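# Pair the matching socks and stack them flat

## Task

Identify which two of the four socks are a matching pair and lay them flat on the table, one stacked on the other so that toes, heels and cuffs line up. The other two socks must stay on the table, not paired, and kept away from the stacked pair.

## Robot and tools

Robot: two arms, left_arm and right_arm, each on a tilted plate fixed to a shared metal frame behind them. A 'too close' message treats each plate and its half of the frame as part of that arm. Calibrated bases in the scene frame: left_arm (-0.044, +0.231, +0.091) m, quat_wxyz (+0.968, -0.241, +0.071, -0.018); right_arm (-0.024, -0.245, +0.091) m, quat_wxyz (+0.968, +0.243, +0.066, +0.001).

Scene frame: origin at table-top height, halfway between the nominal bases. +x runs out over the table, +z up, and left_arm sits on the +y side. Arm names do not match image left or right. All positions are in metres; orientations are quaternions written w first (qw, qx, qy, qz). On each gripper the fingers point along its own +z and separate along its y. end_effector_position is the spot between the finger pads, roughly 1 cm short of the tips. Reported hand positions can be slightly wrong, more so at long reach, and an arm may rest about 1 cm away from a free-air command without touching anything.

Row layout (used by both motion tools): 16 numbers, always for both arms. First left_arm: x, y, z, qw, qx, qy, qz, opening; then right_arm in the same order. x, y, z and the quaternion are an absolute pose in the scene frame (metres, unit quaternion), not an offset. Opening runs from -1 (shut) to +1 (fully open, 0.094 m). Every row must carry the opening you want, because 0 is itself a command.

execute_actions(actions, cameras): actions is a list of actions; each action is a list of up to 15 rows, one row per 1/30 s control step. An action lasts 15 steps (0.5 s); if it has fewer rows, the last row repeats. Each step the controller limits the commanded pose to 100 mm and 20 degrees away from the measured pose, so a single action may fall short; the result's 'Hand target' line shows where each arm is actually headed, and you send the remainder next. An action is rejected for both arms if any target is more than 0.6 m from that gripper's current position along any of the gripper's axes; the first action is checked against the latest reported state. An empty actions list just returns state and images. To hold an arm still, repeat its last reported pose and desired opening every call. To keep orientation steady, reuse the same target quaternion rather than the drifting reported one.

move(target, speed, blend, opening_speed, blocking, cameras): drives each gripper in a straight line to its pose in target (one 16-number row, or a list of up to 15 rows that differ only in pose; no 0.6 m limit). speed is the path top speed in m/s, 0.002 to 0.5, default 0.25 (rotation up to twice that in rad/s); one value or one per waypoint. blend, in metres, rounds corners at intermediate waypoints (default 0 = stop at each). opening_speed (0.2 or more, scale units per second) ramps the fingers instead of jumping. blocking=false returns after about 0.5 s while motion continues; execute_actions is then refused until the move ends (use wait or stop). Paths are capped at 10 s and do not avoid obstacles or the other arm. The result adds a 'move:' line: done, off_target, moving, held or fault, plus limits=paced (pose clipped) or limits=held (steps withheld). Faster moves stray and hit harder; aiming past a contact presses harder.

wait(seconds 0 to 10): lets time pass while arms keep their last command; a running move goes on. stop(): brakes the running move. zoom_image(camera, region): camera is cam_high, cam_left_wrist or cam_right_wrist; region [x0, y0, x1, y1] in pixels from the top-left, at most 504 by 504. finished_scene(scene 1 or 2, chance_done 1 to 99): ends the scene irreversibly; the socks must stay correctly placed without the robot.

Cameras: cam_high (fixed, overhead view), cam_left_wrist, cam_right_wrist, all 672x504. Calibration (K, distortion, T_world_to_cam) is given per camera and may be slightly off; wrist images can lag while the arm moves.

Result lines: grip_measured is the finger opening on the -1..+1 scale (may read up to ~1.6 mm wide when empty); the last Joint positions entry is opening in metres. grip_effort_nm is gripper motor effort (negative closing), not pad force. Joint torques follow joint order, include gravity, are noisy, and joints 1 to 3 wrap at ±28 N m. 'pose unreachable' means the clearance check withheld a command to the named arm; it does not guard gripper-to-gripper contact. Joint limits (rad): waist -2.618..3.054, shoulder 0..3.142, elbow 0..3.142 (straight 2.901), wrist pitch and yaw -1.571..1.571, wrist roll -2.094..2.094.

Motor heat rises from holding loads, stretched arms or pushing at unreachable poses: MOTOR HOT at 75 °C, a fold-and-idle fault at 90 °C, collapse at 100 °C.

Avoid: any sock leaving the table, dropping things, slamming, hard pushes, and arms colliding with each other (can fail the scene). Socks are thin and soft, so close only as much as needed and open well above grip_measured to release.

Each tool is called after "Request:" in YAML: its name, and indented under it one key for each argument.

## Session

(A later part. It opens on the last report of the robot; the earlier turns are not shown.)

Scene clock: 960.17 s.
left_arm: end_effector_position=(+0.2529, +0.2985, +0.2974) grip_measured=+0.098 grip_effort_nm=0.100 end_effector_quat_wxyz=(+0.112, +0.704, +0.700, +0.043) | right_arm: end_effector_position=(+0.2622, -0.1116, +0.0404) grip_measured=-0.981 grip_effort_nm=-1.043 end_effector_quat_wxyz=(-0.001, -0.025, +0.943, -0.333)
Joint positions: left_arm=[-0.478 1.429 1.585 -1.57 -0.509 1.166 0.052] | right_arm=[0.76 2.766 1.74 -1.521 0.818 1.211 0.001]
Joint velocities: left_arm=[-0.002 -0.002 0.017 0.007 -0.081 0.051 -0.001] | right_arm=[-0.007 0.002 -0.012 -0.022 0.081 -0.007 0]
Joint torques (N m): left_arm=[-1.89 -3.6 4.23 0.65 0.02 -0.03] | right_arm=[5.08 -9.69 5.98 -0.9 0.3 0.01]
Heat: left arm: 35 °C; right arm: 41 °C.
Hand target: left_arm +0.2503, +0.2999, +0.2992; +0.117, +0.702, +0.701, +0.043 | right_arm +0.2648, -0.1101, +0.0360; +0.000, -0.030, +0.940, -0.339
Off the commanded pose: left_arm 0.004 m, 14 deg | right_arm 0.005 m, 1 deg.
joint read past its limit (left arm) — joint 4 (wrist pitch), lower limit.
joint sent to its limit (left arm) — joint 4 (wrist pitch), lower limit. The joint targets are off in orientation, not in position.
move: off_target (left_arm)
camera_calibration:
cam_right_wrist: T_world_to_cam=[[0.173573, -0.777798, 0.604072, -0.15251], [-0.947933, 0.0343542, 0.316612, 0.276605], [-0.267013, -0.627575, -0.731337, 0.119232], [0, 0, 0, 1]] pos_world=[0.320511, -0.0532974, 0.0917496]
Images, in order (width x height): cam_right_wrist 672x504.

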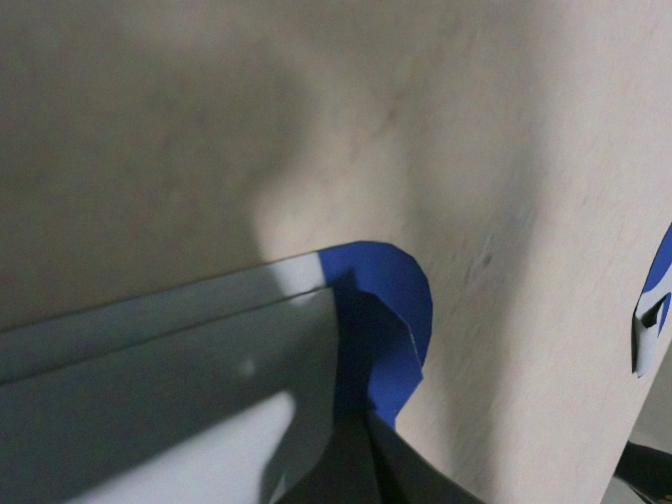

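Request:
move:
  target: [0.25,0.30,0.30,0.0,0.7071,0.7071,0.0,0.1,0.27,-0.111,0.035,0,-0.03,0.94,-0.34,-1]
  speed: 0.04
  cameras: ["cam_right_wrist"]

Request:
move:
  target: [0.25,0.30,0.30,0.0,0.7071,0.7071,0.0,0.1,0.27,-0.111,0.035,0,-0.03,0.94,-0.34,-0.4]
  opening_speed: 0.6
  cameras: ["cam_right_wrist"]

Request:
move:
  target:
    - [0.25,0.30,0.30,0.0,0.7071,0.7071,0.0,0.1,0.27,-0.096,0.09,0,-0.03,0.94,-0.34,-0.4]
    - [0.25,0.30,0.30,0.0,0.7071,0.7071,0.0,0.1,0.22,-0.22,0.30,0,0,0.97,0.243,-0.4]
  speed: [0.08,0.2]
  cameras: ["cam_high","cam_right_wrist"]

Request:
zoom_image:
  camera: "cam_right_wrist"
  region: [150, 0, 500, 400]

Scene clock: 968.03 s.
left_arm: end_effector_position=(+0.2529, +0.2985, +0.2974) grip_measured=+0.098 grip_effort_nm=0.095 end_effector_quat_wxyz=(+0.112, +0.704, +0.700, +0.043) | right_arm: end_effector_position=(+0.2683, -0.1119, +0.0396) grip_measured=-0.981 grip_effort_nm=-1.038 end_effector_quat_wxyz=(+0.001, -0.021, +0.943, -0.332)
Joint positions: left_arm=[-0.478 1.429 1.585 -1.57 -0.509 1.166 0.052] | right_arm=[0.749 2.773 1.763 -1.526 0.827 1.207 0.001]
Joint velocities: left_arm=[0.012 -0.017 -0.007 -0.051 0.007 0.007 0] | right_arm=[-0.002 -0.012 0.002 -0.007 0.051 -0.007 0.001]
Joint torques (N m): left_arm=[-1.99 -3.51 4.31 0.64 0.02 -0.06] | right_arm=[5.15 -9.85 5.63 -0.9 0.26 -0.06]
Heat: left arm: 35 °C; right arm: 41 °C.
Hand target: left_arm +0.2503, +0.2999, +0.2992; +0.117, +0.702, +0.701, +0.043 | right_arm +0.2700, -0.1112, +0.0350; +0.000, -0.030, +0.940, -0.339
Off the commanded pose: left_arm 0.004 m, 14 deg | right_arm 0.005 m, 1 deg.
joint read past its limit (left arm) — joint 4 (wrist pitch), lower limit.
joint sent to its limit (left arm) — joint 4 (wrist pitch), lower limit. The joint targets are off in orientation, not in position.
move: off_target (left_arm)
camera_calibration:
cam_right_wrist: T_world_to_cam=[[0.165444, -0.780445, 0.602937, -0.151355], [-0.94958, 0.0390329, 0.311086, 0.283786], [-0.26632, -0.624004, -0.734638, 0.120515], [0, 0, 0, 1]] pos_world=[0.326614, -0.0539991, 0.0915105]
Images, in order (width x height): cam_right_wrist 672x504.

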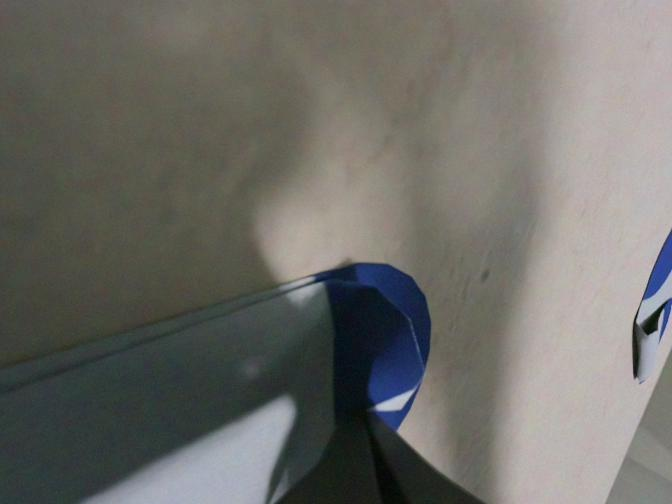

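Scene clock: 969.23 s.
left_arm: end_effector_position=(+0.2529, +0.2985, +0.2974) grip_measured=+0.098 grip_effort_nm=0.105 end_effector_quat_wxyz=(+0.112, +0.704, +0.700, +0.043) | right_arm: end_effector_position=(+0.2684, -0.1119, +0.0397) grip_measured=-0.402 grip_effort_nm=0.085 end_effector_quat_wxyz=(+0.001, -0.022, +0.943, -0.332)
Joint positions: left_arm=[-0.478 1.429 1.585 -1.57 -0.509 1.166 0.052] | right_arm=[0.749 2.773 1.763 -1.527 0.828 1.206 0.028]
Joint velocities: left_arm=[-0.012 -0.012 -0.007 -0.051 0.066 -0.066 0] | right_arm=[-0.002 0.017 -0.012 -0.081 0.007 0.051 0.001]
Joint torques (N m): left_arm=[-2.04 -3.6 4.19 0.66 0.03 -0.06] | right_arm=[5.18 -9.81 5.65 -0.89 0.25 -0.04]
Heat: left arm: 35 °C; right arm: 41 °C.
Hand target: left_arm +0.2503, +0.2999, +0.2992; +0.117, +0.702, +0.701, +0.043 | right_arm +0.2699, -0.1110, +0.0350; +0.000, -0.030, +0.940, -0.339
Off the commanded pose: left_arm 0.004 m, 14 deg | right_arm 0.005 m, 1 deg.
joint read past its limit (left arm) — joint 4 (wrist pitch), lower limit.
joint sent to its limit (left arm) — joint 4 (wrist pitch), lower limit. The joint targets are off in orientation, not in position.
move: off_target (left_arm)
camera_calibration:
cam_right_wrist: T_world_to_cam=[[0.166848, -0.779998, 0.603129, -0.151785], [-0.94942, 0.037937, 0.311708, 0.28362], [-0.266012, -0.624631, -0.734216, 0.120355], [0, 0, 0, 1]] pos_world=[0.326616, -0.0539745, 0.0915062]
Images, in order (width x height): cam_right_wrist 672x504.

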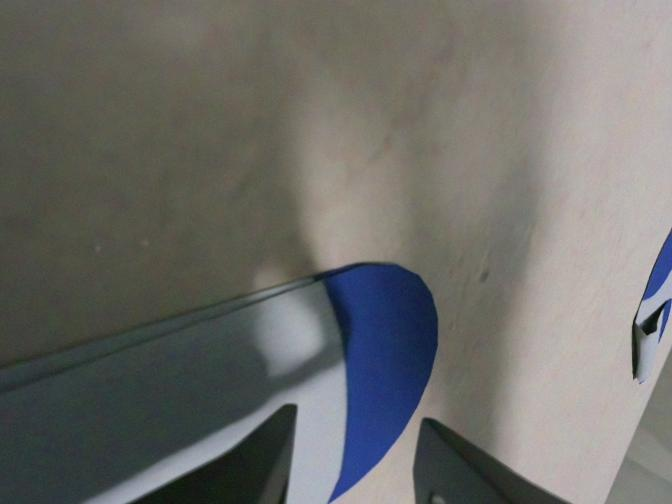

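Scene clock: 974.53 s.
left_arm: end_effector_position=(+0.2529, +0.2985, +0.2974) grip_measured=+0.098 grip_effort_nm=0.100 end_effector_quat_wxyz=(+0.112, +0.704, +0.700, +0.043) | right_arm: end_effector_position=(+0.2195, -0.2219, +0.2947) grip_measured=-0.402 grip_effort_nm=0.085 end_effector_quat_wxyz=(-0.008, +0.013, +0.973, +0.230)
Joint positions: left_arm=[-0.478 1.429 1.585 -1.57 -0.509 1.166 0.052] | right_arm=[0.576 1.431 1.451 -1.502 0.087 0.573 0.028]
Joint velocities: left_arm=[0.007 0.012 0.012 0.007 -0.037 0.066 0.001] | right_arm=[0.002 -0.027 0.007 0.007 -0.007 0.022 -0.001]
Joint torques (N m): left_arm=[-2.04 -3.6 4.27 0.69 0.01 -0.06] | right_arm=[2.29 -3.62 7.1 0.58 -0.32 -0.07]
Heat: left arm: 35 °C; right arm: 41 °C.
Hand target: left_arm +0.2503, +0.2999, +0.2992; +0.117, +0.702, +0.701, +0.043 | right_arm +0.2187, -0.2249, +0.3012; -0.006, +0.010, +0.971, +0.237
Off the commanded pose: left_arm 0.004 m, 14 deg | right_arm 0.006 m, 2 deg.
joint read past its limit (left arm) — joint 4 (wrist pitch), lower limit.
joint sent to its limit (left arm) — joint 4 (wrist pitch), lower limit. The joint targets are off in orientation, not in position.
move: off_target (left_arm)
camera_calibration:
cam_right_wrist: T_world_to_cam=[[0.0976189, -0.879646, -0.465504, -0.0752341], [-0.951493, -0.219619, 0.215473, 0.133616], [-0.291773, 0.421889, -0.858416, 0.50035], [0, 0, 0, 1]] pos_world=[0.280468, -0.247927, 0.365696]
Images, in order (width x height): cam_high 672x504, cam_right_wrist 672x504.

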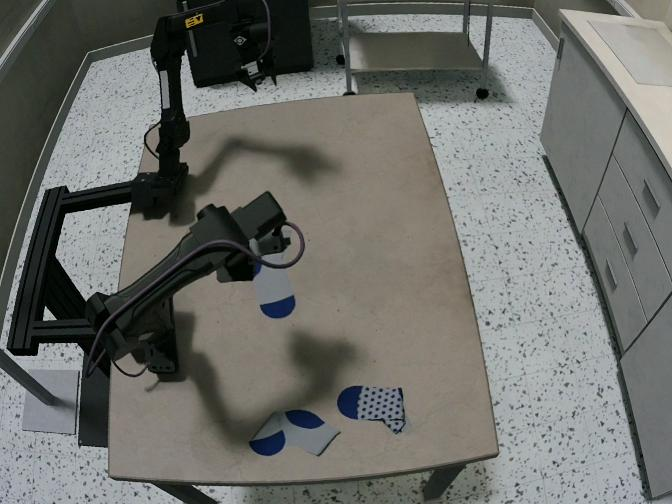

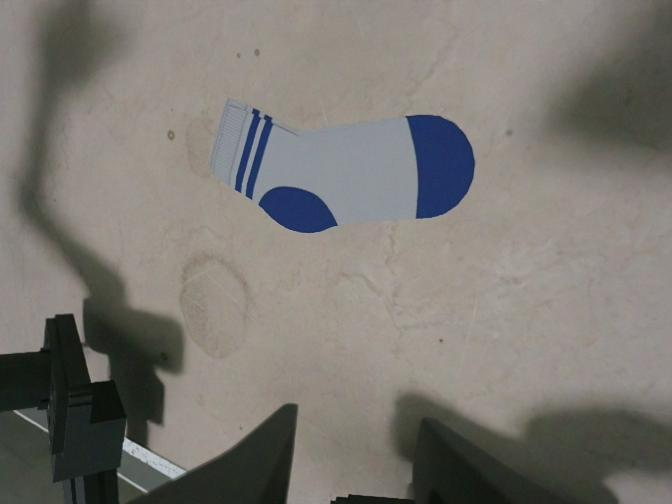

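Scaled by 1.260.

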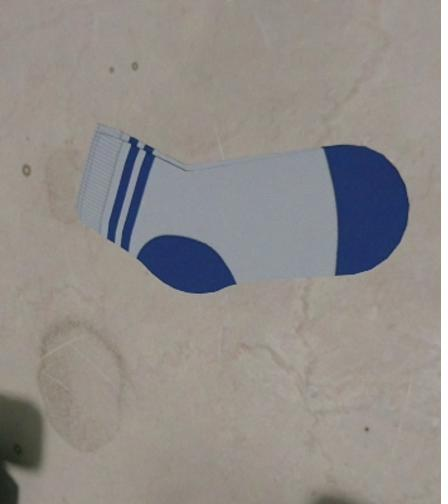

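Request:
finished_scene:
  scene: 1
  chance_done: 88

The scene is finished: the task was done.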